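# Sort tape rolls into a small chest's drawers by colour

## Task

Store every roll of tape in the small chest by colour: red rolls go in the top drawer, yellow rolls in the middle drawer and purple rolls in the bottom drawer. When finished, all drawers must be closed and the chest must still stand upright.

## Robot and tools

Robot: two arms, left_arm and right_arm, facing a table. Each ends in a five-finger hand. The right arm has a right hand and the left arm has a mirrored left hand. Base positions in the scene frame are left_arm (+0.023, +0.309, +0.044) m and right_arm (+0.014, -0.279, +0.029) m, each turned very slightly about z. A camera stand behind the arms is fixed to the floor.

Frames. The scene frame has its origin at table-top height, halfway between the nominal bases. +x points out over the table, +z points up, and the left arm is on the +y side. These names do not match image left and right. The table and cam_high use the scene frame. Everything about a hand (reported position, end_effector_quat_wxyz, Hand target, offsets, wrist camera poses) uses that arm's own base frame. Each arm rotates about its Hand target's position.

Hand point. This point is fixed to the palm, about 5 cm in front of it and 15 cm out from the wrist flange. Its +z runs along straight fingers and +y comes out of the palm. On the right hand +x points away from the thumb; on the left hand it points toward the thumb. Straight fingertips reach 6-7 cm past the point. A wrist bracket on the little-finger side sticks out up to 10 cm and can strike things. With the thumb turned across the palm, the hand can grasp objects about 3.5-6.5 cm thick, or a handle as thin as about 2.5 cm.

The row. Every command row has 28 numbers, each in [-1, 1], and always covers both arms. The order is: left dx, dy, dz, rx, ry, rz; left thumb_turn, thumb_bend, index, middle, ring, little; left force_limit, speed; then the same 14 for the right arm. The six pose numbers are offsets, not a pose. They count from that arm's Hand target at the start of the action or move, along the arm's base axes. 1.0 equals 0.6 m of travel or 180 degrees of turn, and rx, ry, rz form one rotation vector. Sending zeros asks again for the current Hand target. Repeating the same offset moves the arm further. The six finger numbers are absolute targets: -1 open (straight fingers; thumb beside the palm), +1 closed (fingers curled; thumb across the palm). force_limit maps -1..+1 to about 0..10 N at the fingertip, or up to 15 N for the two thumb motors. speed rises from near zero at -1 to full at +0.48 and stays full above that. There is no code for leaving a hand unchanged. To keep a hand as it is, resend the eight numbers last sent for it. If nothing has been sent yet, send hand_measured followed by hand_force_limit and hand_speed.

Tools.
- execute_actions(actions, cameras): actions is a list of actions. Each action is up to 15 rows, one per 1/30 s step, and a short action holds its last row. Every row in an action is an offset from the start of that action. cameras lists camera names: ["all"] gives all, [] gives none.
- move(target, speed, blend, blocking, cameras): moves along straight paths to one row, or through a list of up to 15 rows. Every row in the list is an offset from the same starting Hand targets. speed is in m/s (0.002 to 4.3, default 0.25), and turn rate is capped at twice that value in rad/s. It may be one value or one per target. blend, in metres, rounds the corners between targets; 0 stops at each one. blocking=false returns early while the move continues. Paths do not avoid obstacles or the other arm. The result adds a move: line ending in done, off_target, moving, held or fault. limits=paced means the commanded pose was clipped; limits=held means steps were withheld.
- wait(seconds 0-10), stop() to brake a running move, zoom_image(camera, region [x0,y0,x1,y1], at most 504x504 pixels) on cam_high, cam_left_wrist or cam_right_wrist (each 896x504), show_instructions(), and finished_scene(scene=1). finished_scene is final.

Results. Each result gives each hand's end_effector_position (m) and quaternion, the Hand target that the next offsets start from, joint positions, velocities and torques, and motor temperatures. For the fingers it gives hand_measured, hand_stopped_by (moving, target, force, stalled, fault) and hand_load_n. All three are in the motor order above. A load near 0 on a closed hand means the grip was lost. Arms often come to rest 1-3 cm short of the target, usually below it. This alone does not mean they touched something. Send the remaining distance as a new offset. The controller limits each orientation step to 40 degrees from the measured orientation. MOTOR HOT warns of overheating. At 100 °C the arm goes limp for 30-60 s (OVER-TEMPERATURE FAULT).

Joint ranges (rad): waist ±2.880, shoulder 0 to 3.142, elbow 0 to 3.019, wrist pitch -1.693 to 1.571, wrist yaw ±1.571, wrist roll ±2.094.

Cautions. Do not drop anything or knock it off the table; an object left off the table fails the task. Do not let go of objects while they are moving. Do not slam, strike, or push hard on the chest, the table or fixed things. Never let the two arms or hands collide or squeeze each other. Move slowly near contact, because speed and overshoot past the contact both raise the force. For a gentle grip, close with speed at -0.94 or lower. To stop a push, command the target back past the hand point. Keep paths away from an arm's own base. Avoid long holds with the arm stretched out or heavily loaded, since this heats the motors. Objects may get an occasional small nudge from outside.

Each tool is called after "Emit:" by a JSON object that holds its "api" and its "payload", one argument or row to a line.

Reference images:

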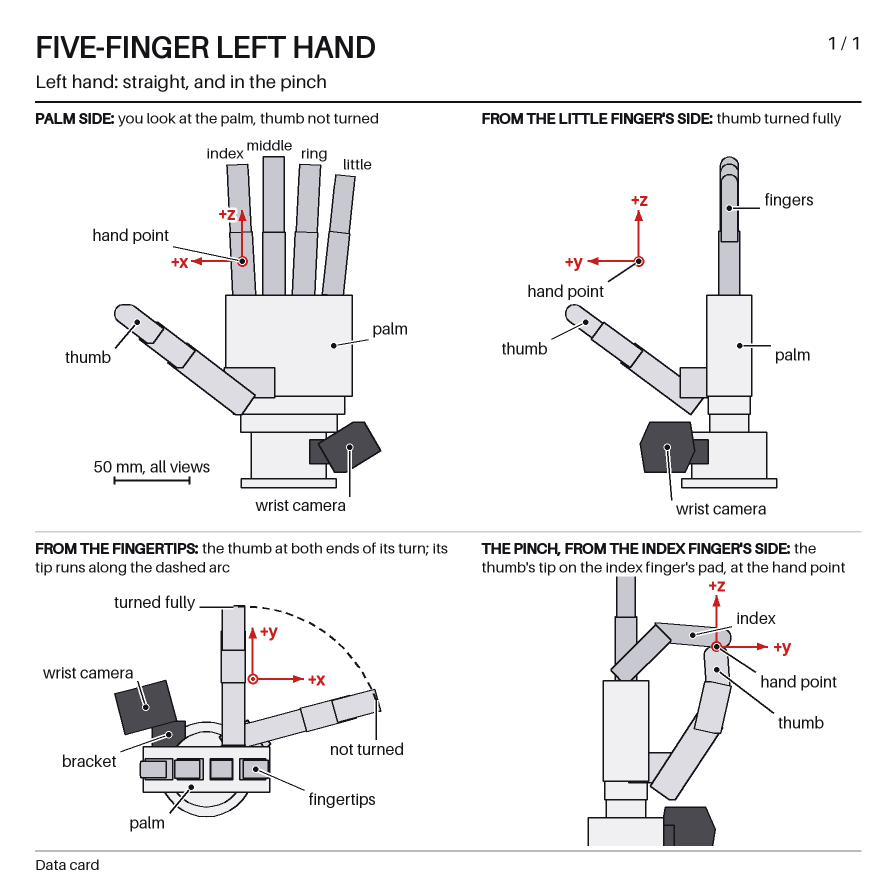

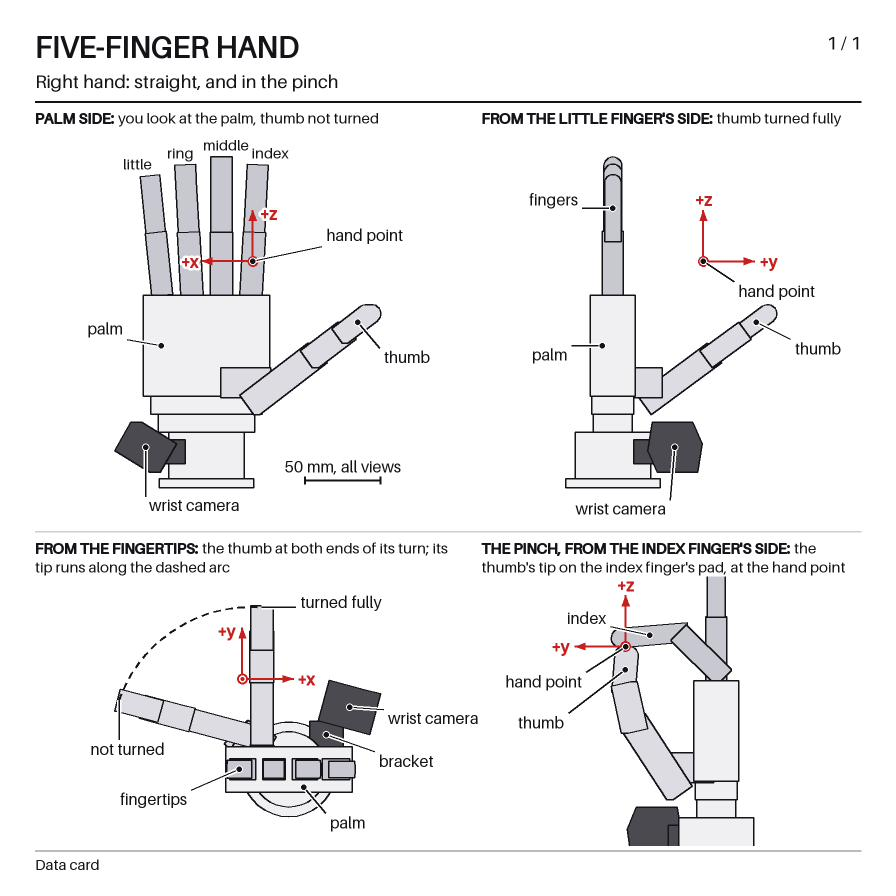

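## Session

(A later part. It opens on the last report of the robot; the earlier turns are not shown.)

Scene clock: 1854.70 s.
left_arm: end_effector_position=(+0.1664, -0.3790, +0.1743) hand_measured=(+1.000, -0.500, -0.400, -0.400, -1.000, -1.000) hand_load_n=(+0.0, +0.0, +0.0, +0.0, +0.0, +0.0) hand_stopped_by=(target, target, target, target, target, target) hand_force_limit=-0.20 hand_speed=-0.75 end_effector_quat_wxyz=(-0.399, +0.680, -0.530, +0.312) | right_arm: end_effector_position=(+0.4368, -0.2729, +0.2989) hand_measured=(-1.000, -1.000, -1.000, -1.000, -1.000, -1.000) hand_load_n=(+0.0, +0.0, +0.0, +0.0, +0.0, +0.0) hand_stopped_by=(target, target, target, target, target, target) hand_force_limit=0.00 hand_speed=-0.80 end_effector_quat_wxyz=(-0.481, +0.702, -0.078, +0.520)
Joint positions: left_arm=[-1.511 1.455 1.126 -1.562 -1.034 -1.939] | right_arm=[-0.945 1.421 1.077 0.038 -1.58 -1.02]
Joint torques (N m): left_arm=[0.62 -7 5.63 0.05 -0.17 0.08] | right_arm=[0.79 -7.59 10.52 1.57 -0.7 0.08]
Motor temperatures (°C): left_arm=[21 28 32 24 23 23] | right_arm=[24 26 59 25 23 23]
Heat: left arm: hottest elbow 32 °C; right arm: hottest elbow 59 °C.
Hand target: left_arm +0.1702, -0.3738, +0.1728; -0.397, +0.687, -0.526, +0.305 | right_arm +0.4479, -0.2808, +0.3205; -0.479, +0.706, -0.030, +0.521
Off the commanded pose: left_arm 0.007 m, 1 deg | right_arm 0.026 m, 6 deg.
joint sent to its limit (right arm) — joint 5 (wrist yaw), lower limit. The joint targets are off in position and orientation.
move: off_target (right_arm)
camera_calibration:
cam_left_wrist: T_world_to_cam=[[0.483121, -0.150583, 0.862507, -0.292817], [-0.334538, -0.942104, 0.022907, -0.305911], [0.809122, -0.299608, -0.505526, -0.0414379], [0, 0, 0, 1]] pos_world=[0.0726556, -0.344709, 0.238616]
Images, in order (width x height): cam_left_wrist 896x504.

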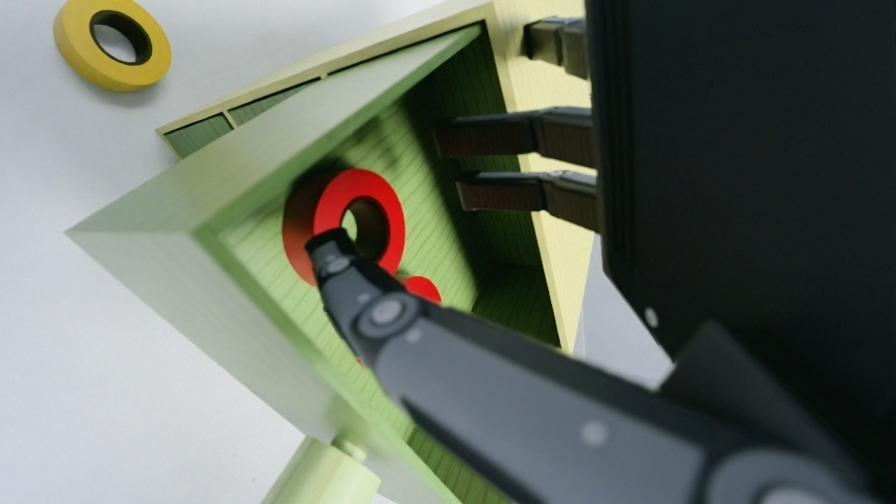

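Emit:
{"api": "move", "payload": {
  "target": [
    [0,0,0.283,0,0,0,1,-0.5,-0.45,-0.45,-1,-1,-0.2,-0.6,0,0,0,0,0,0,-1,-1,-1,-1,-1,-1,0,-0.8]
  ],
  "speed": 0.2,
  "cameras": ["cam_left_wrist"]
}}

Emit:
{"api": "move", "payload": {
  "target": [
    [-0.1803,-0.1437,0,0.4956,-0.1771,-0.2993,1,-0.55,-0.5,-0.5,-1,-1,-0.2,-0.6,0,0,0,0,0,0,-1,-1,-1,-1,-1,-1,0,-0.8]
  ],
  "speed": 0.25,
  "cameras": ["cam_left_wrist","cam_high"]
}}

Scene clock: 1915.83 s.
left_arm: end_effector_position=(+0.1652, -0.3700, +0.3209) hand_measured=(+1.000, -0.500, -0.450, -0.450, -1.000, -1.000) hand_load_n=(+0.0, +0.0, +0.0, +0.0, +0.0, +0.0) hand_stopped_by=(target, target, target, target, target, target) hand_force_limit=-0.20 hand_speed=-0.60 end_effector_quat_wxyz=(-0.347, +0.664, -0.570, +0.337) | right_arm: end_effector_position=(+0.4368, -0.2729, +0.2989) hand_measured=(-1.000, -1.000, -1.000, -1.000, -1.000, -1.000) hand_load_n=(+0.0, +0.0, +0.0, +0.0, +0.0, +0.0) hand_stopped_by=(target, target, target, target, target, target) hand_force_limit=0.00 hand_speed=-0.80 end_effector_quat_wxyz=(-0.481, +0.702, -0.078, +0.520)
Joint positions: left_arm=[-1.486 1.257 1.35 -1.674 -1.011 -1.643] | right_arm=[-0.945 1.421 1.077 0.038 -1.58 -1.02]
Joint torques (N m): left_arm=[0.73 -4.95 10.5 -0.36 -0.82 0.12] | right_arm=[1.26 -7.65 10.67 1.58 -0.66 0.08]
Motor temperatures (°C): left_arm=[21 28 32 24 22 23] | right_arm=[24 26 60 25 23 23]
Heat: left arm: hottest elbow 32 °C; right arm: hottest elbow 60 °C.
Hand target: left_arm +0.1702, -0.3738, +0.3426; -0.397, +0.687, -0.526, +0.305 | right_arm +0.4479, -0.2808, +0.3205; -0.479, +0.706, -0.030, +0.521
Off the commanded pose: left_arm 0.023 m, 9 deg | right_arm 0.026 m, 6 deg.
joint sent to its limit (left arm) — joint 4 (wrist pitch), lower limit. The joint targets are off in position and orientation.
joint sent to its limit (right arm) — joint 5 (wrist yaw), lower limit. The joint targets are off in position and orientation.
move: off_target (left_arm, right_arm)
camera_calibration:
cam_left_wrist: T_world_to_cam=[[0.501144, -0.160096, 0.850426, -0.420017], [-0.445439, -0.890269, 0.0948943, -0.286816], [0.741916, -0.426368, -0.517466, 0.00429439], [0, 0, 0, 1]] pos_world=[0.0795437, -0.320756, 0.386633]
Images, in order (width x height): cam_left_wrist 896x504.

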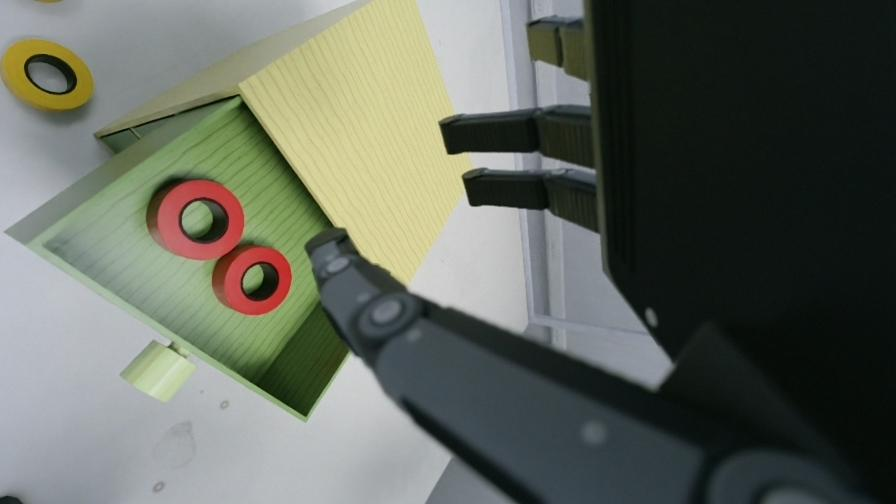

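Scene clock: 1921.13 s.
left_arm: end_effector_position=(+0.0658, -0.4509, +0.3273) hand_measured=(+1.000, -0.550, -0.500, -0.500, -1.000, -1.000) hand_load_n=(+0.0, +0.0, +0.0, +0.0, +0.0, +0.0) hand_stopped_by=(target, target, target, target, target, target) hand_force_limit=-0.20 hand_speed=-0.60 end_effector_quat_wxyz=(+0.697, +0.115, +0.703, -0.089) | right_arm: end_effector_position=(+0.4368, -0.2729, +0.2989) hand_measured=(-1.000, -1.000, -1.000, -1.000, -1.000, -1.000) hand_load_n=(+0.0, +0.0, +0.0, +0.0, +0.0, +0.0) hand_stopped_by=(target, target, target, target, target, target) hand_force_limit=0.00 hand_speed=-0.80 end_effector_quat_wxyz=(-0.481, +0.702, -0.078, +0.520)
Joint positions: left_arm=[-1.864 1.652 1.461 -1.661 -1.557 -0.247] | right_arm=[-0.945 1.421 1.077 0.038 -1.58 -1.02]
Joint torques (N m): left_arm=[-1.38 -9.47 9.85 0.35 -1.01 0.15] | right_arm=[0.38 -6.83 10.81 1.81 -0.68 0.05]
Motor temperatures (°C): left_arm=[21 28 33 24 23 23] | right_arm=[24 26 60 25 23 23]
Heat: left arm: hottest elbow 33 °C; right arm: hottest elbow 60 °C.
Hand target: left_arm +0.0620, -0.4600, +0.3426; +0.691, +0.150, +0.691, -0.150 | right_arm +0.4479, -0.2808, +0.3205; -0.479, +0.706, -0.030, +0.521
Off the commanded pose: left_arm 0.018 m, 8 deg | right_arm 0.026 m, 6 deg.
joint sent to its limit (left arm) — joint 5 (wrist yaw), lower limit. The joint targets are off in position and orientation.
joint sent to its limit (right arm) — joint 5 (wrist yaw), lower limit. The joint targets are off in position and orientation.
move: off_target (left_arm, right_arm)
camera_calibration:
cam_left_wrist: T_world_to_cam=[[-0.314995, -0.901308, -0.297359, -0.293435], [-0.405056, 0.411007, -0.816702, 0.478711], [0.858317, -0.13681, -0.494545, 0.162341], [0, 0, 0, 1]] pos_world=[-0.037866, -0.439019, 0.383994]
Images, in order (width x height): cam_high 896x504, cam_left_wrist 896x504.

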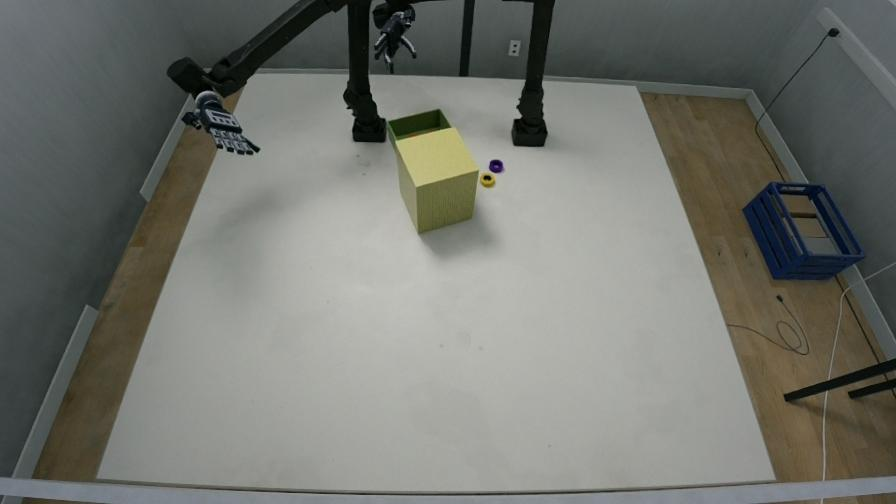

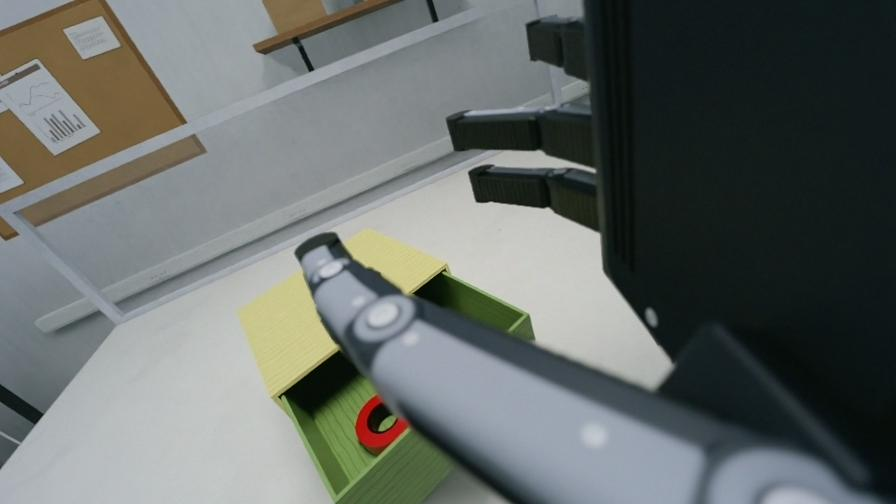

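Emit:
{"api": "move", "payload": {
  "target": [
    [0,0,-0.275,0,0,0,1,-0.55,-0.5,-0.5,-1,-1,-0.2,-0.6,0,0,0,0,0,0,-1,-1,-1,-1,-1,-1,0,-0.8]
  ],
  "speed": 0.2,
  "cameras": ["cam_left_wrist"]
}}

Scene clock: 1928.03 s.
left_arm: end_effector_position=(+0.0642, -0.4564, +0.1729) hand_measured=(+1.000, -0.550, -0.500, -0.500, -1.000, -1.000) hand_load_n=(+0.0, +0.0, +0.0, +0.0, +0.0, -0.5) hand_stopped_by=(target, target, target, target, target, target) hand_force_limit=-0.20 hand_speed=-0.60 end_effector_quat_wxyz=(+0.697, +0.107, +0.703, -0.096) | right_arm: end_effector_position=(+0.4368, -0.2729, +0.2989) hand_measured=(-1.000, -1.000, -1.000, -1.000, -1.000, -1.000) hand_load_n=(+0.0, +0.0, +0.0, +0.0, +0.0, +0.0) hand_stopped_by=(target, target, target, target, target, target) hand_force_limit=0.00 hand_speed=-0.80 end_effector_quat_wxyz=(-0.481, +0.702, -0.078, +0.520)
Joint positions: left_arm=[-1.864 1.832 1.264 -1.384 -1.56 -0.367] | right_arm=[-0.945 1.421 1.077 0.038 -1.58 -1.02]
Joint torques (N m): left_arm=[-1.26 -10.75 6.02 0.14 -0.9 0.07] | right_arm=[0.56 -8.29 10.76 1.43 -0.61 0.12]
Motor temperatures (°C): left_arm=[21 28 34 24 23 23] | right_arm=[24 26 60 25 23 23]
Heat: left arm: hottest elbow 34 °C; right arm: hottest elbow 60 °C.
Hand target: left_arm +0.0620, -0.4600, +0.1776; +0.691, +0.150, +0.691, -0.150 | right_arm +0.4479, -0.2808, +0.3205; -0.479, +0.706, -0.030, +0.521
Off the commanded pose: left_arm 0.006 m, 8 deg | right_arm 0.026 m, 6 deg.
joint sent to its limit (left arm) — joint 5 (wrist yaw), lower limit. The joint targets are off in position and orientation.
joint sent to its limit (right arm) — joint 5 (wrist yaw), lower limit. The joint targets are off in position and orientation.
move: off_target (left_arm, right_arm)
camera_calibration:
cam_left_wrist: T_world_to_cam=[[-0.315505, -0.907589, -0.277016, -0.351103], [-0.407626, 0.393247, -0.824134, 0.347621], [0.856911, -0.147099, -0.494029, 0.0819096], [0, 0, 0, 1]] pos_world=[-0.0392647, -0.44331, 0.229691]
Images, in order (width x height): cam_left_wrist 896x504.

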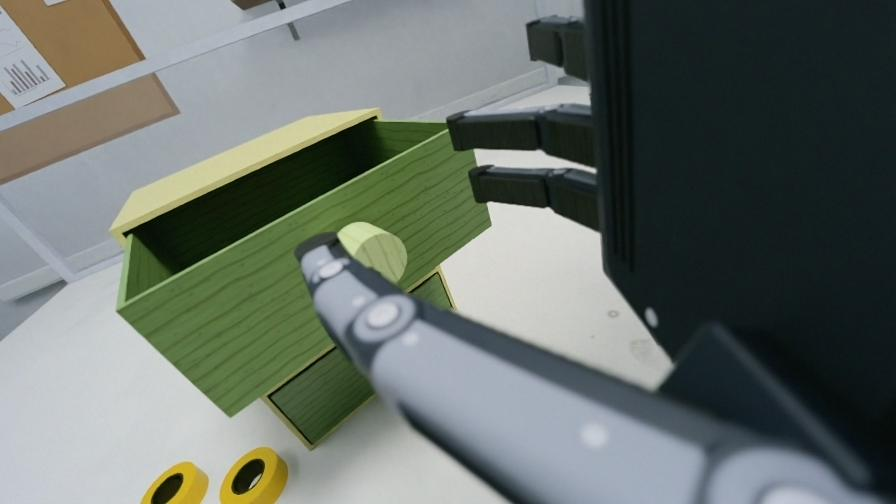

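Emit:
{"api": "move", "payload": {
  "target": [
    [0.004,0.037,-0.0248,0,0,0,1,-0.55,-0.5,-0.5,-1,-1,-0.2,-0.6,0,0,0,0,0,0,-1,-1,-1,-1,-1,-1,0,-0.8]
  ],
  "speed": 0.1,
  "cameras": ["cam_left_wrist"]
}}

Scene clock: 1969.33 s.
left_arm: end_effector_position=(+0.0709, -0.4343, +0.1525) hand_measured=(+1.000, -0.550, -0.500, -0.500, -1.000, -1.000) hand_load_n=(+0.0, +0.0, +0.0, +0.0, +0.0, +0.0) hand_stopped_by=(target, target, target, target, target, target) hand_force_limit=-0.20 hand_speed=-0.60 end_effector_quat_wxyz=(+0.698, +0.113, +0.702, -0.090) | right_arm: end_effector_position=(+0.4368, -0.2729, +0.2989) hand_measured=(-1.000, -1.000, -1.000, -1.000, -1.000, -1.000) hand_load_n=(+0.0, +0.0, +0.0, +0.0, +0.0, +0.0) hand_stopped_by=(target, target, target, target, target, target) hand_force_limit=0.00 hand_speed=-0.80 end_effector_quat_wxyz=(-0.481, +0.702, -0.078, +0.520)
Joint positions: left_arm=[-1.864 1.82 1.175 -1.33 -1.56 -0.373] | right_arm=[-0.945 1.421 1.077 0.038 -1.58 -1.02]
Joint torques (N m): left_arm=[-1.44 -11.46 5.56 0.13 -0.89 0.04] | right_arm=[0.67 -8.23 10.71 1.54 -0.67 0.08]
Motor temperatures (°C): left_arm=[21 29 33 24 24 23] | right_arm=[24 26 60 25 23 23]
Heat: left arm: hottest elbow 33 °C; right arm: hottest elbow 60 °C.
Hand target: left_arm +0.0644, -0.4378, +0.1627; +0.691, +0.150, +0.691, -0.150 | right_arm +0.4479, -0.2808, +0.3205; -0.479, +0.706, -0.030, +0.521
Off the commanded pose: left_arm 0.013 m, 8 deg | right_arm 0.026 m, 6 deg.
joint sent to its limit (left arm) — joint 5 (wrist yaw), lower limit. The joint targets are off in position and orientation.
joint sent to its limit (right arm) — joint 5 (wrist yaw), lower limit. The joint targets are off in position and orientation.
move: off_target (left_arm, right_arm)
camera_calibration:
cam_left_wrist: T_world_to_cam=[[-0.313998, -0.903033, -0.293149, -0.330243], [-0.403679, 0.406449, -0.81966, 0.329598], [0.85933, -0.139034, -0.492159, 0.0724086], [0, 0, 0, 1]] pos_world=[-0.0328672, -0.422118, 0.208984]
Images, in order (width x height): cam_left_wrist 896x504.

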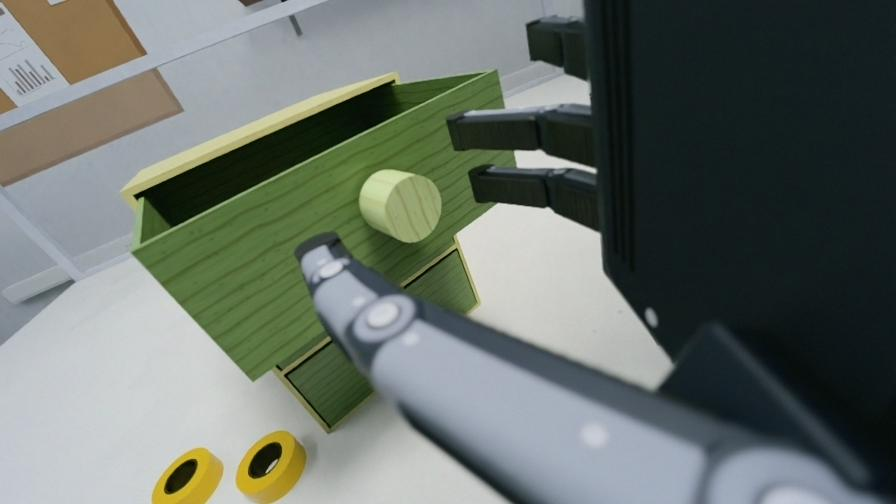

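Emit:
{"api": "zoom_image", "payload": {
  "camera": "cam_left_wrist",
  "region": [260, 120, 520, 300]
}}

Scaled by 1.938 from the camera's 896x504 image, which has a finer 1280x720 frame.

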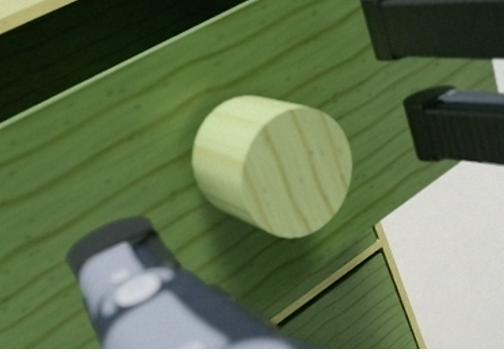

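Emit:
{"api": "move", "payload": {
  "target": [
    [0.032,-0.0095,-0.015,0,0,0,1,-0.55,-0.5,-0.5,-1,-1,-0.2,-0.6,0,0,0,0,0,0,-1,-1,-1,-1,-1,-1,0,-0.8]
  ],
  "speed": 0.08,
  "cameras": ["cam_left_wrist"]
}}

Scene clock: 2041.33 s.
left_arm: end_effector_position=(+0.0828, -0.4345, +0.1491) hand_measured=(+1.000, -0.550, -0.500, -0.500, -1.000, -1.000) hand_load_n=(+0.0, +0.0, +0.0, +0.0, +0.5, +0.0) hand_stopped_by=(target, target, target, target, target, target) hand_force_limit=-0.20 hand_speed=-0.60 end_effector_quat_wxyz=(+0.698, +0.095, +0.704, -0.088) | right_arm: end_effector_position=(+0.4368, -0.2729, +0.2989) hand_measured=(-1.000, -1.000, -1.000, -1.000, -1.000, -1.000) hand_load_n=(-0.5, +0.0, +0.0, -0.5, +0.0, +0.0) hand_stopped_by=(target, target, target, target, target, target) hand_force_limit=0.00 hand_speed=-0.80 end_effector_quat_wxyz=(-0.481, +0.702, -0.078, +0.520)
Joint positions: left_arm=[-1.834 1.823 1.175 -1.304 -1.56 -0.371] | right_arm=[-0.945 1.421 1.077 0.038 -1.58 -1.02]
Joint torques (N m): left_arm=[0.56 -9.35 7.06 0.14 -0.9 0.15] | right_arm=[0.67 -8.53 10.63 1.8 -0.66 0.04]
Motor temperatures (°C): left_arm=[21 31 32 24 24 23] | right_arm=[24 26 61 25 23 23]
Heat: left arm: hottest elbow 32 °C; right arm: hottest elbow 61 °C.
Hand target: left_arm +0.0836, -0.4435, +0.1537; +0.691, +0.150, +0.691, -0.150 | right_arm +0.4479, -0.2808, +0.3205; -0.479, +0.706, -0.030, +0.521
Off the commanded pose: left_arm 0.010 m, 10 deg | right_arm 0.026 m, 6 deg.
joint sent to its limit (left arm) — joint 5 (wrist yaw), lower limit. The joint targets are off in position and orientation.
joint sent to its limit (right arm) — joint 5 (wrist yaw), lower limit. The joint targets are off in position and orientation.
move: off_target (left_arm, right_arm)
camera_calibration:
cam_left_wrist: T_world_to_cam=[[-0.289164, -0.917645, -0.272604, -0.339179], [-0.41995, 0.377505, -0.825307, 0.321295], [0.860248, -0.124169, -0.494525, 0.0671081], [0, 0, 0, 1]] pos_world=[-0.02088, -0.424203, 0.205892]
Images, in order (width x height): cam_left_wrist 896x504.

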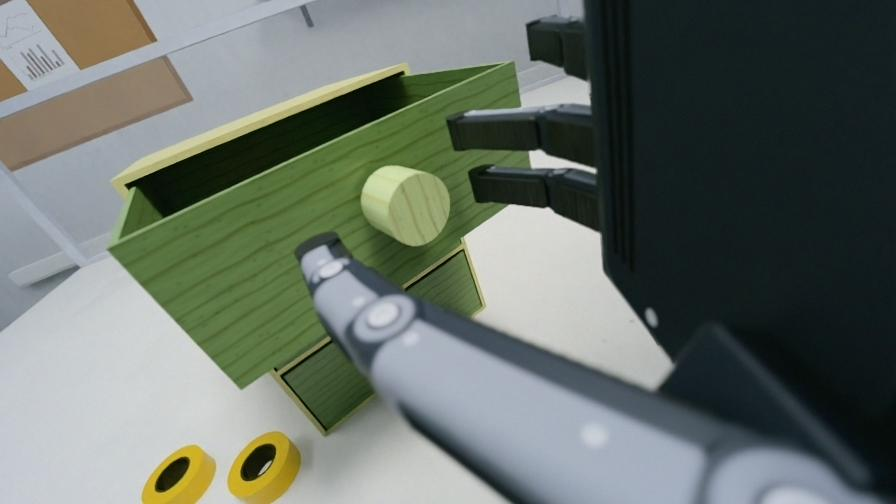

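Emit:
{"api": "move", "payload": {
  "target": [
    [0.035,-0.009,0,0,0,0,1,-0.55,-0.5,-0.5,-1,-1,-0.2,-0.6,0,0,0,0,0,0,-1,-1,-1,-1,-1,-1,0,-0.8]
  ],
  "speed": 0.08,
  "cameras": ["cam_left_wrist"]
}}

Scene clock: 2052.80 s.
left_arm: end_effector_position=(+0.0954, -0.4375, +0.1464) hand_measured=(+1.000, -0.550, -0.500, -0.500, -1.000, -1.000) hand_load_n=(+0.0, +0.0, +0.0, -0.5, +0.0, +0.0) hand_stopped_by=(target, target, target, target, target, target) hand_force_limit=-0.20 hand_speed=-0.60 end_effector_quat_wxyz=(+0.700, +0.089, +0.705, -0.072) | right_arm: end_effector_position=(+0.4368, -0.2729, +0.2989) hand_measured=(-1.000, -1.000, -1.000, -1.000, -1.000, -1.000) hand_load_n=(+0.0, +0.0, -0.5, +0.0, +0.0, +0.0) hand_stopped_by=(target, target, target, target, target, target) hand_force_limit=0.00 hand_speed=-0.80 end_effector_quat_wxyz=(-0.481, +0.702, -0.078, +0.520)
Joint positions: left_arm=[-1.802 1.841 1.192 -1.298 -1.56 -0.353] | right_arm=[-0.945 1.421 1.077 0.038 -1.58 -1.02]
Joint torques (N m): left_arm=[1.44 -9.52 8.06 0.17 -0.9 0.16] | right_arm=[0.03 -8.47 10.78 1.65 -0.65 0.06]
Motor temperatures (°C): left_arm=[21 31 32 24 24 23] | right_arm=[24 26 61 25 23 23]
Heat: left arm: hottest elbow 32 °C; right arm: hottest elbow 61 °C.
Hand target: left_arm +0.1046, -0.4489, +0.1537; +0.691, +0.150, +0.691, -0.150 | right_arm +0.4479, -0.2808, +0.3205; -0.479, +0.706, -0.030, +0.521
Off the commanded pose: left_arm 0.016 m, 12 deg | right_arm 0.026 m, 6 deg.
joint sent to its limit (left arm) — joint 5 (wrist yaw), lower limit. The joint targets are off in position and orientation.
joint sent to its limit (right arm) — joint 5 (wrist yaw), lower limit. The joint targets are off in position and orientation.
move: off_target (left_arm, right_arm)
camera_calibration:
cam_left_wrist: T_world_to_cam=[[-0.258733, -0.922676, -0.285878, -0.342147], [-0.429246, 0.374953, -0.82168, 0.324618], [0.865335, -0.0898839, -0.493068, 0.0688893], [0, 0, 0, 1]] pos_world=[-0.00879577, -0.431215, 0.202887]
Images, in order (width x height): cam_left_wrist 896x504.

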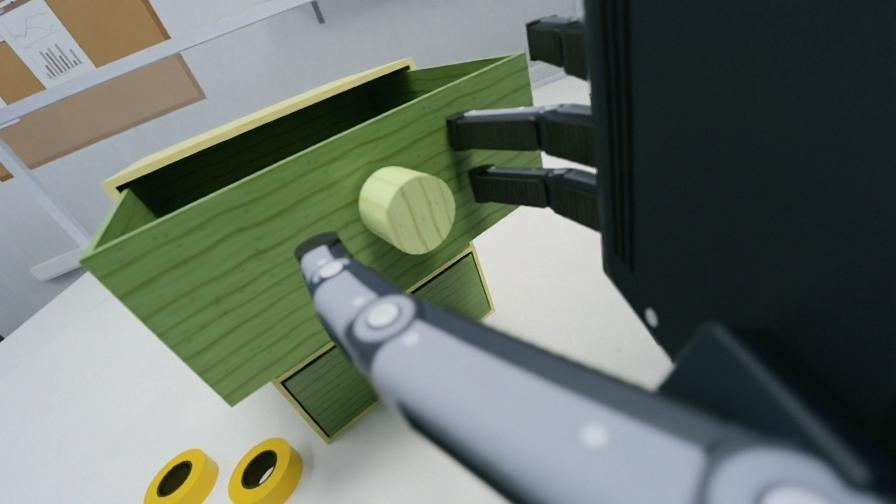

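Emit:
{"api": "move", "payload": {
  "target": [
    [-0.02,0.0,0.29,0,0,0,1,-0.55,-0.5,-0.5,-1,-1,-0.2,-0.6,0,0,0,0,0,0,-1,-1,-1,-1,-1,-1,0,-0.8],
    [-0.02,0.0,0.29,0.1122,0.1602,-0.1077,1,-0.55,-0.5,-0.5,-1,-1,-0.2,-0.6,0,0,0,0,0,0,-1,-1,-1,-1,-1,-1,0,-0.8],
    [-0.02,0.0,0.29,0,0,-0.111,1,-0.55,-0.5,-0.5,-1,-1,-0.2,-0.6,0,0,0,0,0,0,-1,-1,-1,-1,-1,-1,0,-0.8],
    [-0.06,-0.01,0.29,0,0,0,1,-0.55,-0.5,-0.5,-1,-1,-0.2,-0.6,0,0,0,0,0,0,-1,-1,-1,-1,-1,-1,0,-0.8]
  ],
  "speed": 0.25,
  "blend": [0.03,0,0,0],
  "cameras": ["cam_left_wrist","cam_high"]
}}

Scene clock: 2141.47 s.
left_arm: end_effector_position=(+0.0736, -0.4442, +0.3082) hand_measured=(+1.000, -0.550, -0.500, -0.500, -1.000, -1.000) hand_load_n=(+0.5, +0.0, +0.0, +0.0, +0.0, +0.0) hand_stopped_by=(target, target, target, target, target, target) hand_force_limit=-0.20 hand_speed=-0.60 end_effector_quat_wxyz=(+0.692, +0.176, +0.689, -0.125) | right_arm: end_effector_position=(+0.4368, -0.2729, +0.2989) hand_measured=(-1.000, -1.000, -1.000, -1.000, -1.000, -1.000) hand_load_n=(+0.0, +0.0, +0.0, +0.0, +0.0, +0.0) hand_stopped_by=(target, target, target, target, target, target) hand_force_limit=0.00 hand_speed=-0.80 end_effector_quat_wxyz=(-0.481, +0.702, -0.078, +0.520)
Joint positions: left_arm=[-1.867 1.399 0.935 0.373 -1.437 1.551] | right_arm=[-0.945 1.421 1.077 0.038 -1.58 -1.02]
Joint torques (N m): left_arm=[-1.26 -6.3 10.69 1.95 -0.2 0.01] | right_arm=[0.79 -8.29 10.63 1.47 -0.61 0.08]
Motor temperatures (°C): left_arm=[21 30 35 24 24 23] | right_arm=[24 26 61 25 23 23]
Heat: left arm: hottest elbow 35 °C; right arm: hottest elbow 61 °C.
Hand target: left_arm +0.0686, -0.4549, +0.3277; +0.691, +0.150, +0.691, -0.150 | right_arm +0.4479, -0.2808, +0.3205; -0.479, +0.706, -0.030, +0.521
Off the commanded pose: left_arm 0.023 m, 4 deg | right_arm 0.026 m, 6 deg.
joint sent to its limit (right arm) — joint 5 (wrist yaw), lower limit. The joint targets are off in position and orientation.
move: off_target (left_arm, right_arm)
camera_calibration:
cam_left_wrist: T_world_to_cam=[[-0.433039, -0.838169, -0.331587, -0.243321], [-0.330493, 0.489891, -0.80671, 0.490045], [0.838601, -0.23975, -0.489151, 0.10106], [0, 0, 0, 1]] pos_world=[-0.0281602, -0.419783, 0.364076]
Images, in order (width x height): cam_high 896x504, cam_left_wrist 896x504.

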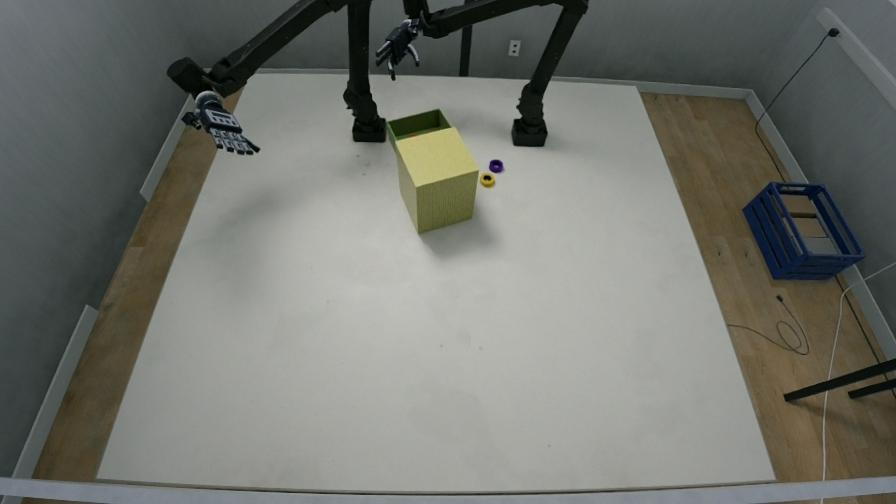

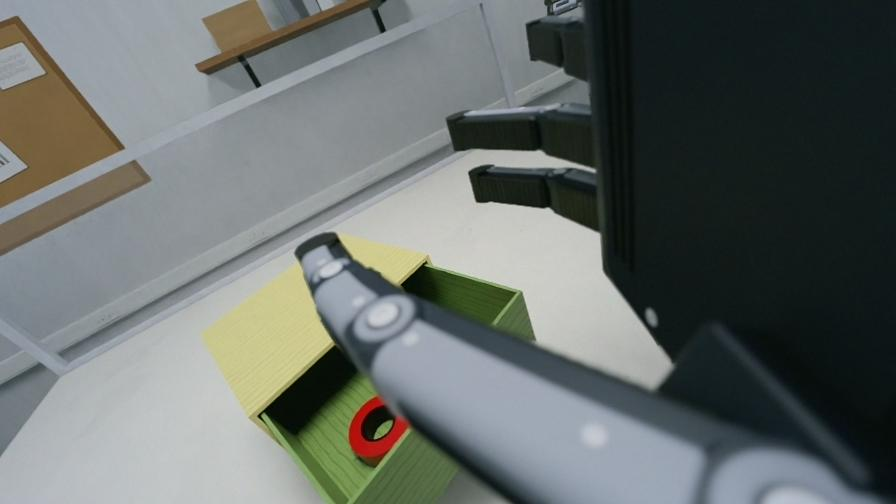

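Emit:
{"api": "move", "payload": {
  "target": [
    [-0.004,0.041,-0.2545,0,0,0,1,-0.55,-0.5,-0.5,-1,-1,-0.2,-0.6,0,0,0,0,0,0,-1,-1,-1,-1,-1,-1,0,-0.8]
  ],
  "speed": 0.2,
  "cameras": ["cam_left_wrist"]
}}

Scene clock: 2153.23 s.
left_arm: end_effector_position=(+0.0745, -0.4279, +0.1735) hand_measured=(+1.000, -0.550, -0.500, -0.500, -1.000, -1.000) hand_load_n=(+0.0, +0.0, +0.0, +0.0, +0.0, +0.0) hand_stopped_by=(target, target, target, target, target, target) hand_force_limit=-0.20 hand_speed=-0.60 end_effector_quat_wxyz=(+0.689, +0.150, +0.695, -0.141) | right_arm: end_effector_position=(+0.4368, -0.2729, +0.2989) hand_measured=(-1.000, -1.000, -1.000, -1.000, -1.000, -1.000) hand_load_n=(-0.5, +0.0, +0.0, +0.0, -0.5, +0.0) hand_stopped_by=(target, target, target, target, target, target) hand_force_limit=0.00 hand_speed=-0.80 end_effector_quat_wxyz=(-0.481, +0.702, -0.078, +0.520)
Joint positions: left_arm=[-1.874 1.611 0.74 0.767 -1.459 1.477] | right_arm=[-0.945 1.421 1.077 0.038 -1.58 -1.02]
Joint torques (N m): left_arm=[-1.49 -6.71 5.61 1.92 -0.2 0.16] | right_arm=[0.26 -7.59 10.65 1.59 -0.72 0.06]
Motor temperatures (°C): left_arm=[21 29 35 24 24 23] | right_arm=[24 26 61 25 23 23]
Heat: left arm: hottest elbow 35 °C; right arm: hottest elbow 61 °C.
Hand target: left_arm +0.0662, -0.4303, +0.1750; +0.691, +0.150, +0.691, -0.150 | right_arm +0.4479, -0.2808, +0.3205; -0.479, +0.706, -0.030, +0.521
Off the commanded pose: left_arm 0.009 m, 1 deg | right_arm 0.026 m, 6 deg.
joint sent to its limit (right arm) — joint 5 (wrist yaw), lower limit. The joint targets are off in position and orientation.
move: off_target (right_arm)
camera_calibration:
cam_left_wrist: T_world_to_cam=[[-0.428035, -0.861438, -0.273333, -0.294323], [-0.3573, 0.439097, -0.824337, 0.356974], [0.830134, -0.255183, -0.49574, 0.0336441], [0, 0, 0, 1]] pos_world=[-0.026363, -0.401702, 0.230497]
Images, in order (width x height): cam_left_wrist 896x504.

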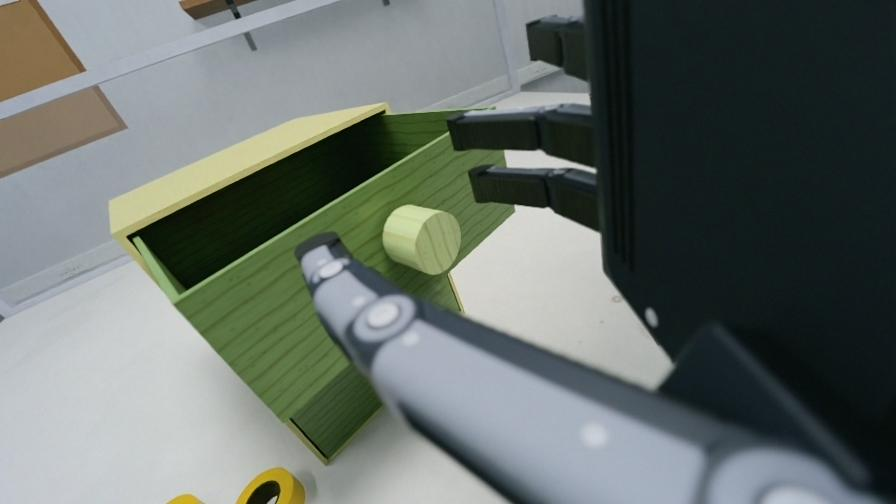

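Emit:
{"api": "move", "payload": {
  "target": [
    [0,0,-0.0517,0,0,0,1,-0.55,-0.5,-0.5,-1,-1,-0.2,-0.6,0,0,0,0,0,0,-1,-1,-1,-1,-1,-1,0,-0.8],
    [0.0343,-0.0142,-0.0517,0,0,0,1,-0.55,-0.5,-0.5,-1,-1,-0.2,-0.6,0,0,0,0,0,0,-1,-1,-1,-1,-1,-1,0,-0.8]
  ],
  "speed": 0.1,
  "cameras": ["cam_left_wrist"]
}}

Scene clock: 2171.07 s.
left_arm: end_effector_position=(+0.0856, -0.4363, +0.1428) hand_measured=(+1.000, -0.550, -0.500, -0.500, -1.000, -1.000) hand_load_n=(+0.0, +0.0, +0.0, +0.0, +0.0, +0.0) hand_stopped_by=(target, target, target, target, target, target) hand_force_limit=-0.20 hand_speed=-0.60 end_effector_quat_wxyz=(+0.689, +0.155, +0.692, -0.147) | right_arm: end_effector_position=(+0.4368, -0.2729, +0.2989) hand_measured=(-1.000, -1.000, -1.000, -1.000, -1.000, -1.000) hand_load_n=(+0.0, +0.0, -0.5, +0.0, +0.0, +0.0) hand_stopped_by=(target, target, target, target, target, target) hand_force_limit=0.00 hand_speed=-0.80 end_effector_quat_wxyz=(-0.481, +0.702, -0.078, +0.520)
Joint positions: left_arm=[-1.845 1.711 0.723 0.949 -1.414 1.543] | right_arm=[-0.945 1.421 1.077 0.038 -1.58 -1.02]
Joint torques (N m): left_arm=[0.62 -7.18 5.12 1.95 0.13 0.16] | right_arm=[0.85 -8.47 10.62 1.84 -0.69 0.03]
Motor temperatures (°C): left_arm=[21 29 34 24 23 23] | right_arm=[24 26 62 25 23 23]
Heat: left arm: hottest elbow 34 °C; right arm: hottest elbow 62 °C.
Hand target: left_arm +0.0868, -0.4388, +0.1440; +0.691, +0.150, +0.691, -0.150 | right_arm +0.4479, -0.2808, +0.3205; -0.479, +0.706, -0.030, +0.521
Off the commanded pose: left_arm 0.003 m, 1 deg | right_arm 0.026 m, 6 deg.
joint sent to its limit (right arm) — joint 5 (wrist yaw), lower limit. The joint targets are off in position and orientation.
move: off_target (right_arm)
camera_calibration:
cam_left_wrist: T_world_to_cam=[[-0.440219, -0.855125, -0.273806, -0.301393], [-0.345934, 0.442929, -0.82713, 0.340372], [0.828575, -0.269399, -0.490802, 0.000141155], [0, 0, 0, 1]] pos_world=[-0.0150494, -0.408451, 0.199078]
Images, in order (width x height): cam_left_wrist 896x504.

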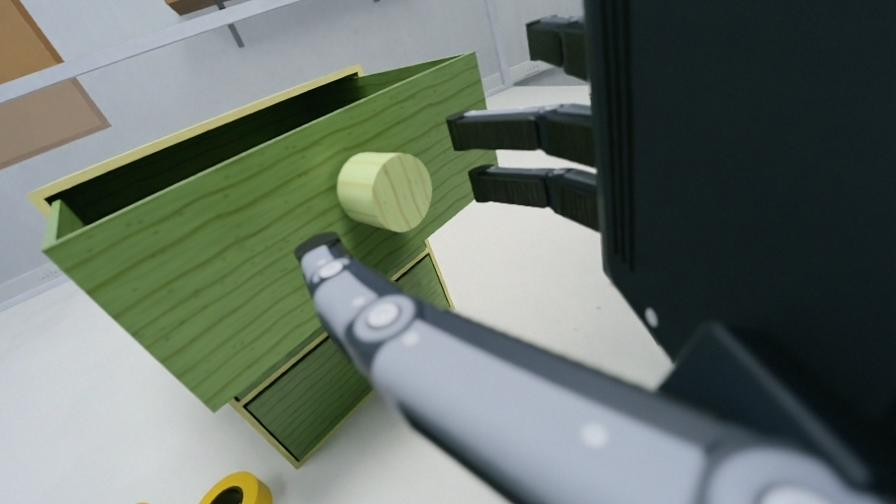

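Emit:
{"api": "move", "payload": {
  "target": [
    [0.0345,-0.001,0,0,0,0,1,-0.55,-0.5,-0.5,-1,-1,-0.2,-0.6,0,0,0,0,0,0,-1,-1,-1,-1,-1,-1,0,-0.8]
  ],
  "speed": 0.08,
  "cameras": ["cam_left_wrist"]
}}

Scene clock: 2181.20 s.
left_arm: end_effector_position=(+0.1054, -0.4380, +0.1404) hand_measured=(+1.000, -0.550, -0.500, -0.500, -1.000, -1.000) hand_load_n=(+0.5, -0.5, +0.0, +0.0, +0.0, +0.0) hand_stopped_by=(target, target, target, target, target, target) hand_force_limit=-0.20 hand_speed=-0.60 end_effector_quat_wxyz=(+0.689, +0.158, +0.692, -0.146) | right_arm: end_effector_position=(+0.4368, -0.2729, +0.2989) hand_measured=(-1.000, -1.000, -1.000, -1.000, -1.000, -1.000) hand_load_n=(+0.0, +0.0, +0.0, +0.0, +0.0, +0.0) hand_stopped_by=(target, target, target, target, target, target) hand_force_limit=0.00 hand_speed=-0.80 end_effector_quat_wxyz=(-0.481, +0.702, -0.078, +0.520)
Joint positions: left_arm=[-1.799 1.712 0.712 0.965 -1.367 1.552] | right_arm=[-0.945 1.421 1.077 0.038 -1.58 -1.02]
Joint torques (N m): left_arm=[0.56 -7.59 4.88 2.02 0.14 0.16] | right_arm=[0.38 -7.94 10.86 1.47 -0.63 0.05]
Motor temperatures (°C): left_arm=[21 29 33 24 23 23] | right_arm=[24 26 62 25 23 23]
Heat: left arm: hottest elbow 33 °C; right arm: hottest elbow 62 °C.
Hand target: left_arm +0.1075, -0.4394, +0.1440; +0.691, +0.150, +0.691, -0.150 | right_arm +0.4479, -0.2808, +0.3205; -0.479, +0.706, -0.030, +0.521
Off the commanded pose: left_arm 0.004 m, 1 deg | right_arm 0.026 m, 6 deg.
joint sent to its limit (right arm) — joint 5 (wrist yaw), lower limit. The joint targets are off in position and orientation.
move: off_target (right_arm)
camera_calibration:
cam_left_wrist: T_world_to_cam=[[-0.441234, -0.852795, -0.27938, -0.292915], [-0.344099, 0.448308, -0.824995, 0.347906], [0.828799, -0.267881, -0.491255, -0.0171109], [0, 0, 0, 1]] pos_world=[0.00465171, -0.410349, 0.19678]
Images, in order (width x height): cam_left_wrist 896x504.

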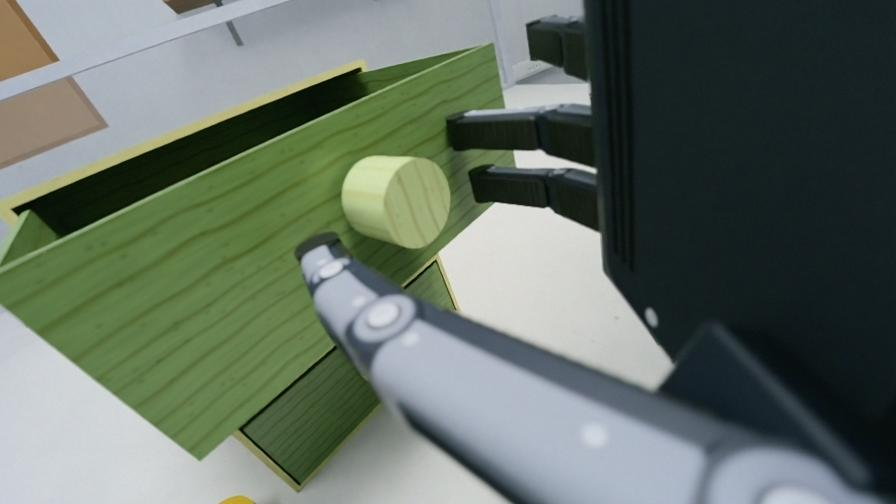

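Emit:
{"api": "move", "payload": {
  "target": [
    [0,0,0,0,0,0,1,-0.1,0.1,0.1,-1,-1,-0.2,-0.6,0,0,0,0,0,0,-1,-1,-1,-1,-1,-1,0,-0.8],
    [0.1617,0.05,0.0,0,0,0,1,-0.1,0.1,0.1,-1,-1,-0.2,-0.6,0,0,0,0,0,0,-1,-1,-1,-1,-1,-1,0,-0.8]
  ],
  "speed": 0.06,
  "cameras": ["cam_left_wrist","cam_high"]
}}

Scene clock: 2195.40 s.
left_arm: end_effector_position=(+0.1921, -0.4133, +0.1447) hand_measured=(+1.000, -0.332, +0.010, -0.074, -1.000, -1.000) hand_load_n=(-3.5, +9.5, +2.5, +7.0, +0.0, +0.0) hand_stopped_by=(target, force, force, force, target, target) hand_force_limit=-0.20 hand_speed=-0.60 end_effector_quat_wxyz=(+0.690, +0.168, +0.689, -0.147) | right_arm: end_effector_position=(+0.4368, -0.2729, +0.2989) hand_measured=(-1.000, -1.000, -1.000, -1.000, -1.000, -1.000) hand_load_n=(+0.0, +0.0, +0.0, +0.0, +0.0, +0.0) hand_stopped_by=(target, target, target, target, target, target) hand_force_limit=0.00 hand_speed=-0.80 end_effector_quat_wxyz=(-0.481, +0.702, -0.078, +0.520)
Joint positions: left_arm=[-1.594 1.636 0.603 1.019 -1.144 1.588] | right_arm=[-0.945 1.421 1.077 0.038 -1.58 -1.02]
Joint torques (N m): left_arm=[2.02 -6.36 4.3 1.83 0.24 -0.08] | right_arm=[0.44 -7.82 10.7 1.68 -0.66 0.05]
Motor temperatures (°C): left_arm=[21 29 32 24 23 23] | right_arm=[24 26 62 25 23 23]
Heat: left arm: hottest elbow 32 °C; right arm: hottest elbow 62 °C.
Hand target: left_arm +0.2045, -0.4094, +0.1440; +0.691, +0.150, +0.691, -0.150 | right_arm +0.4479, -0.2808, +0.3205; -0.479, +0.706, -0.030, +0.521
Off the commanded pose: left_arm 0.013 m, 2 deg | right_arm 0.026 m, 6 deg.
joint sent to its limit (right arm) — joint 5 (wrist yaw), lower limit. The joint targets are off in position and orientation.
move: off_target (left_arm, right_arm)
camera_calibration:
cam_left_wrist: T_world_to_cam=[[-0.453654, -0.841939, -0.292125, -0.223666], [-0.330617, 0.463405, -0.822161, 0.373532], [0.827581, -0.276395, -0.488585, -0.0839044], [0, 0, 0, 1]] pos_world=[0.0914667, -0.384601, 0.200771]
Images, in order (width x height): cam_high 896x504, cam_left_wrist 896x504.

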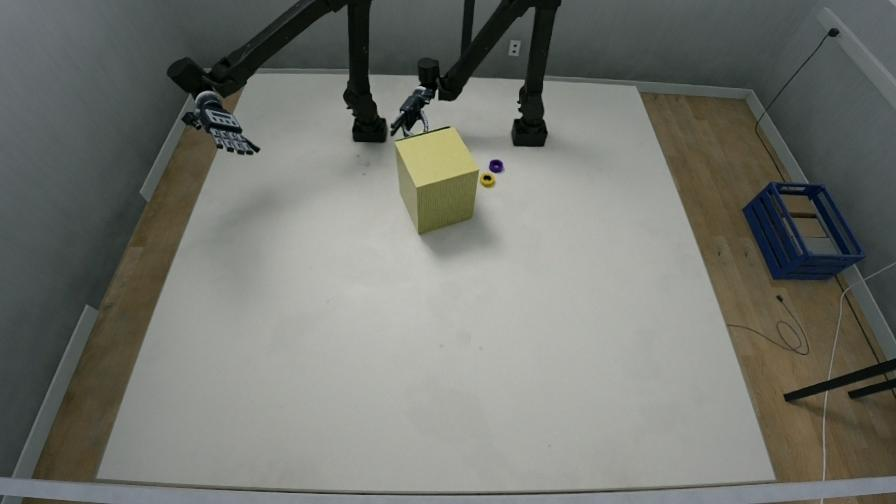

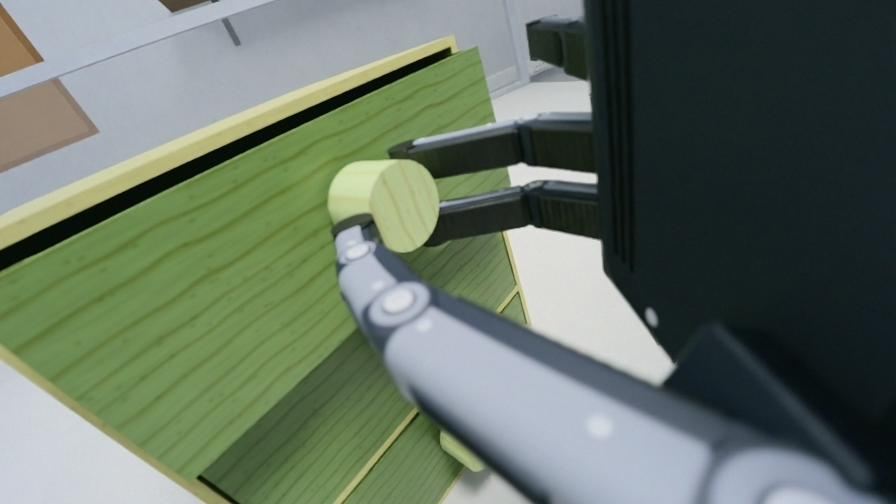

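Emit:
{"api": "move", "payload": {
  "target": [
    [0.03,0.01,0.0,0,0,0,1,-0.1,0.1,0.1,-1,-1,-0.2,-0.6,0,0,0,0,0,0,-1,-1,-1,-1,-1,-1,0,-0.8]
  ],
  "speed": 0.05,
  "cameras": ["cam_left_wrist"]
}}

Scene clock: 2209.27 s.
left_arm: end_effector_position=(+0.2090, -0.4087, +0.1451) hand_measured=(+1.000, -0.332, +0.010, -0.074, -1.000, -1.000) hand_load_n=(-3.5, +8.5, +3.0, +7.0, +0.0, +0.0) hand_stopped_by=(target, force, force, force, target, target) hand_force_limit=-0.20 hand_speed=-0.60 end_effector_quat_wxyz=(+0.689, +0.168, +0.689, -0.148) | right_arm: end_effector_position=(+0.4368, -0.2729, +0.2989) hand_measured=(-1.000, -1.000, -1.000, -1.000, -1.000, -1.000) hand_load_n=(+0.0, +0.0, +0.0, -0.5, -0.5, +0.0) hand_stopped_by=(target, target, target, target, target, target) hand_force_limit=0.00 hand_speed=-0.80 end_effector_quat_wxyz=(-0.481, +0.702, -0.078, +0.520)
Joint positions: left_arm=[-1.549 1.625 0.589 1.023 -1.098 1.588] | right_arm=[-0.945 1.421 1.077 0.038 -1.58 -1.02]
Joint torques (N m): left_arm=[2.26 -6.36 4.21 1.85 0.29 -0.09] | right_arm=[1.08 -8 10.63 1.61 -0.67 0.01]
Motor temperatures (°C): left_arm=[21 30 32 24 23 23] | right_arm=[24 26 62 25 23 23]
Heat: left arm: hottest elbow 32 °C; right arm: hottest elbow 62 °C.
Hand target: left_arm +0.2225, -0.4034, +0.1440; +0.691, +0.150, +0.691, -0.150 | right_arm +0.4479, -0.2808, +0.3205; -0.479, +0.706, -0.030, +0.521
Off the commanded pose: left_arm 0.015 m, 2 deg | right_arm 0.026 m, 6 deg.
joint sent to its limit (right arm) — joint 5 (wrist yaw), lower limit. The joint targets are off in position and orientation.
move: off_target (left_arm, right_arm)
camera_calibration:
cam_left_wrist: T_world_to_cam=[[-0.455132, -0.841665, -0.290611, -0.211746], [-0.330361, 0.462694, -0.822664, 0.377012], [0.826872, -0.278414, -0.48864, -0.0971022], [0, 0, 0, 1]] pos_world=[0.108469, -0.379695, 0.201171]
Images, in order (width x height): cam_left_wrist 896x504.

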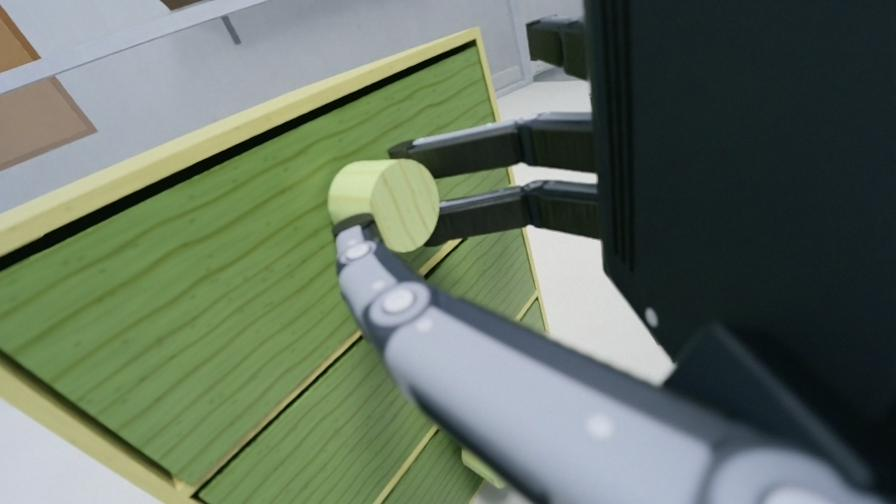

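Emit:
{"api": "zoom_image", "payload": {
  "camera": "cam_left_wrist",
  "region": [0, 20, 504, 504]
}}

Scaled by 1.000.

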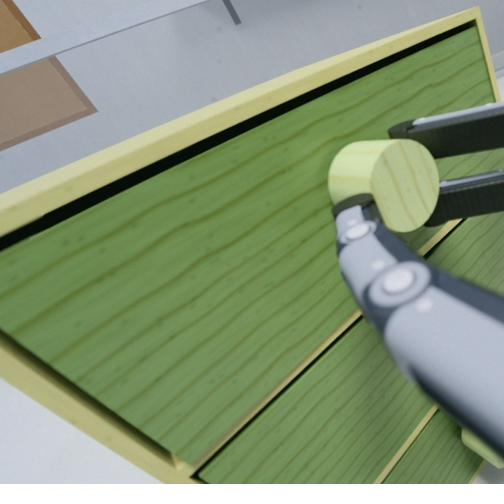

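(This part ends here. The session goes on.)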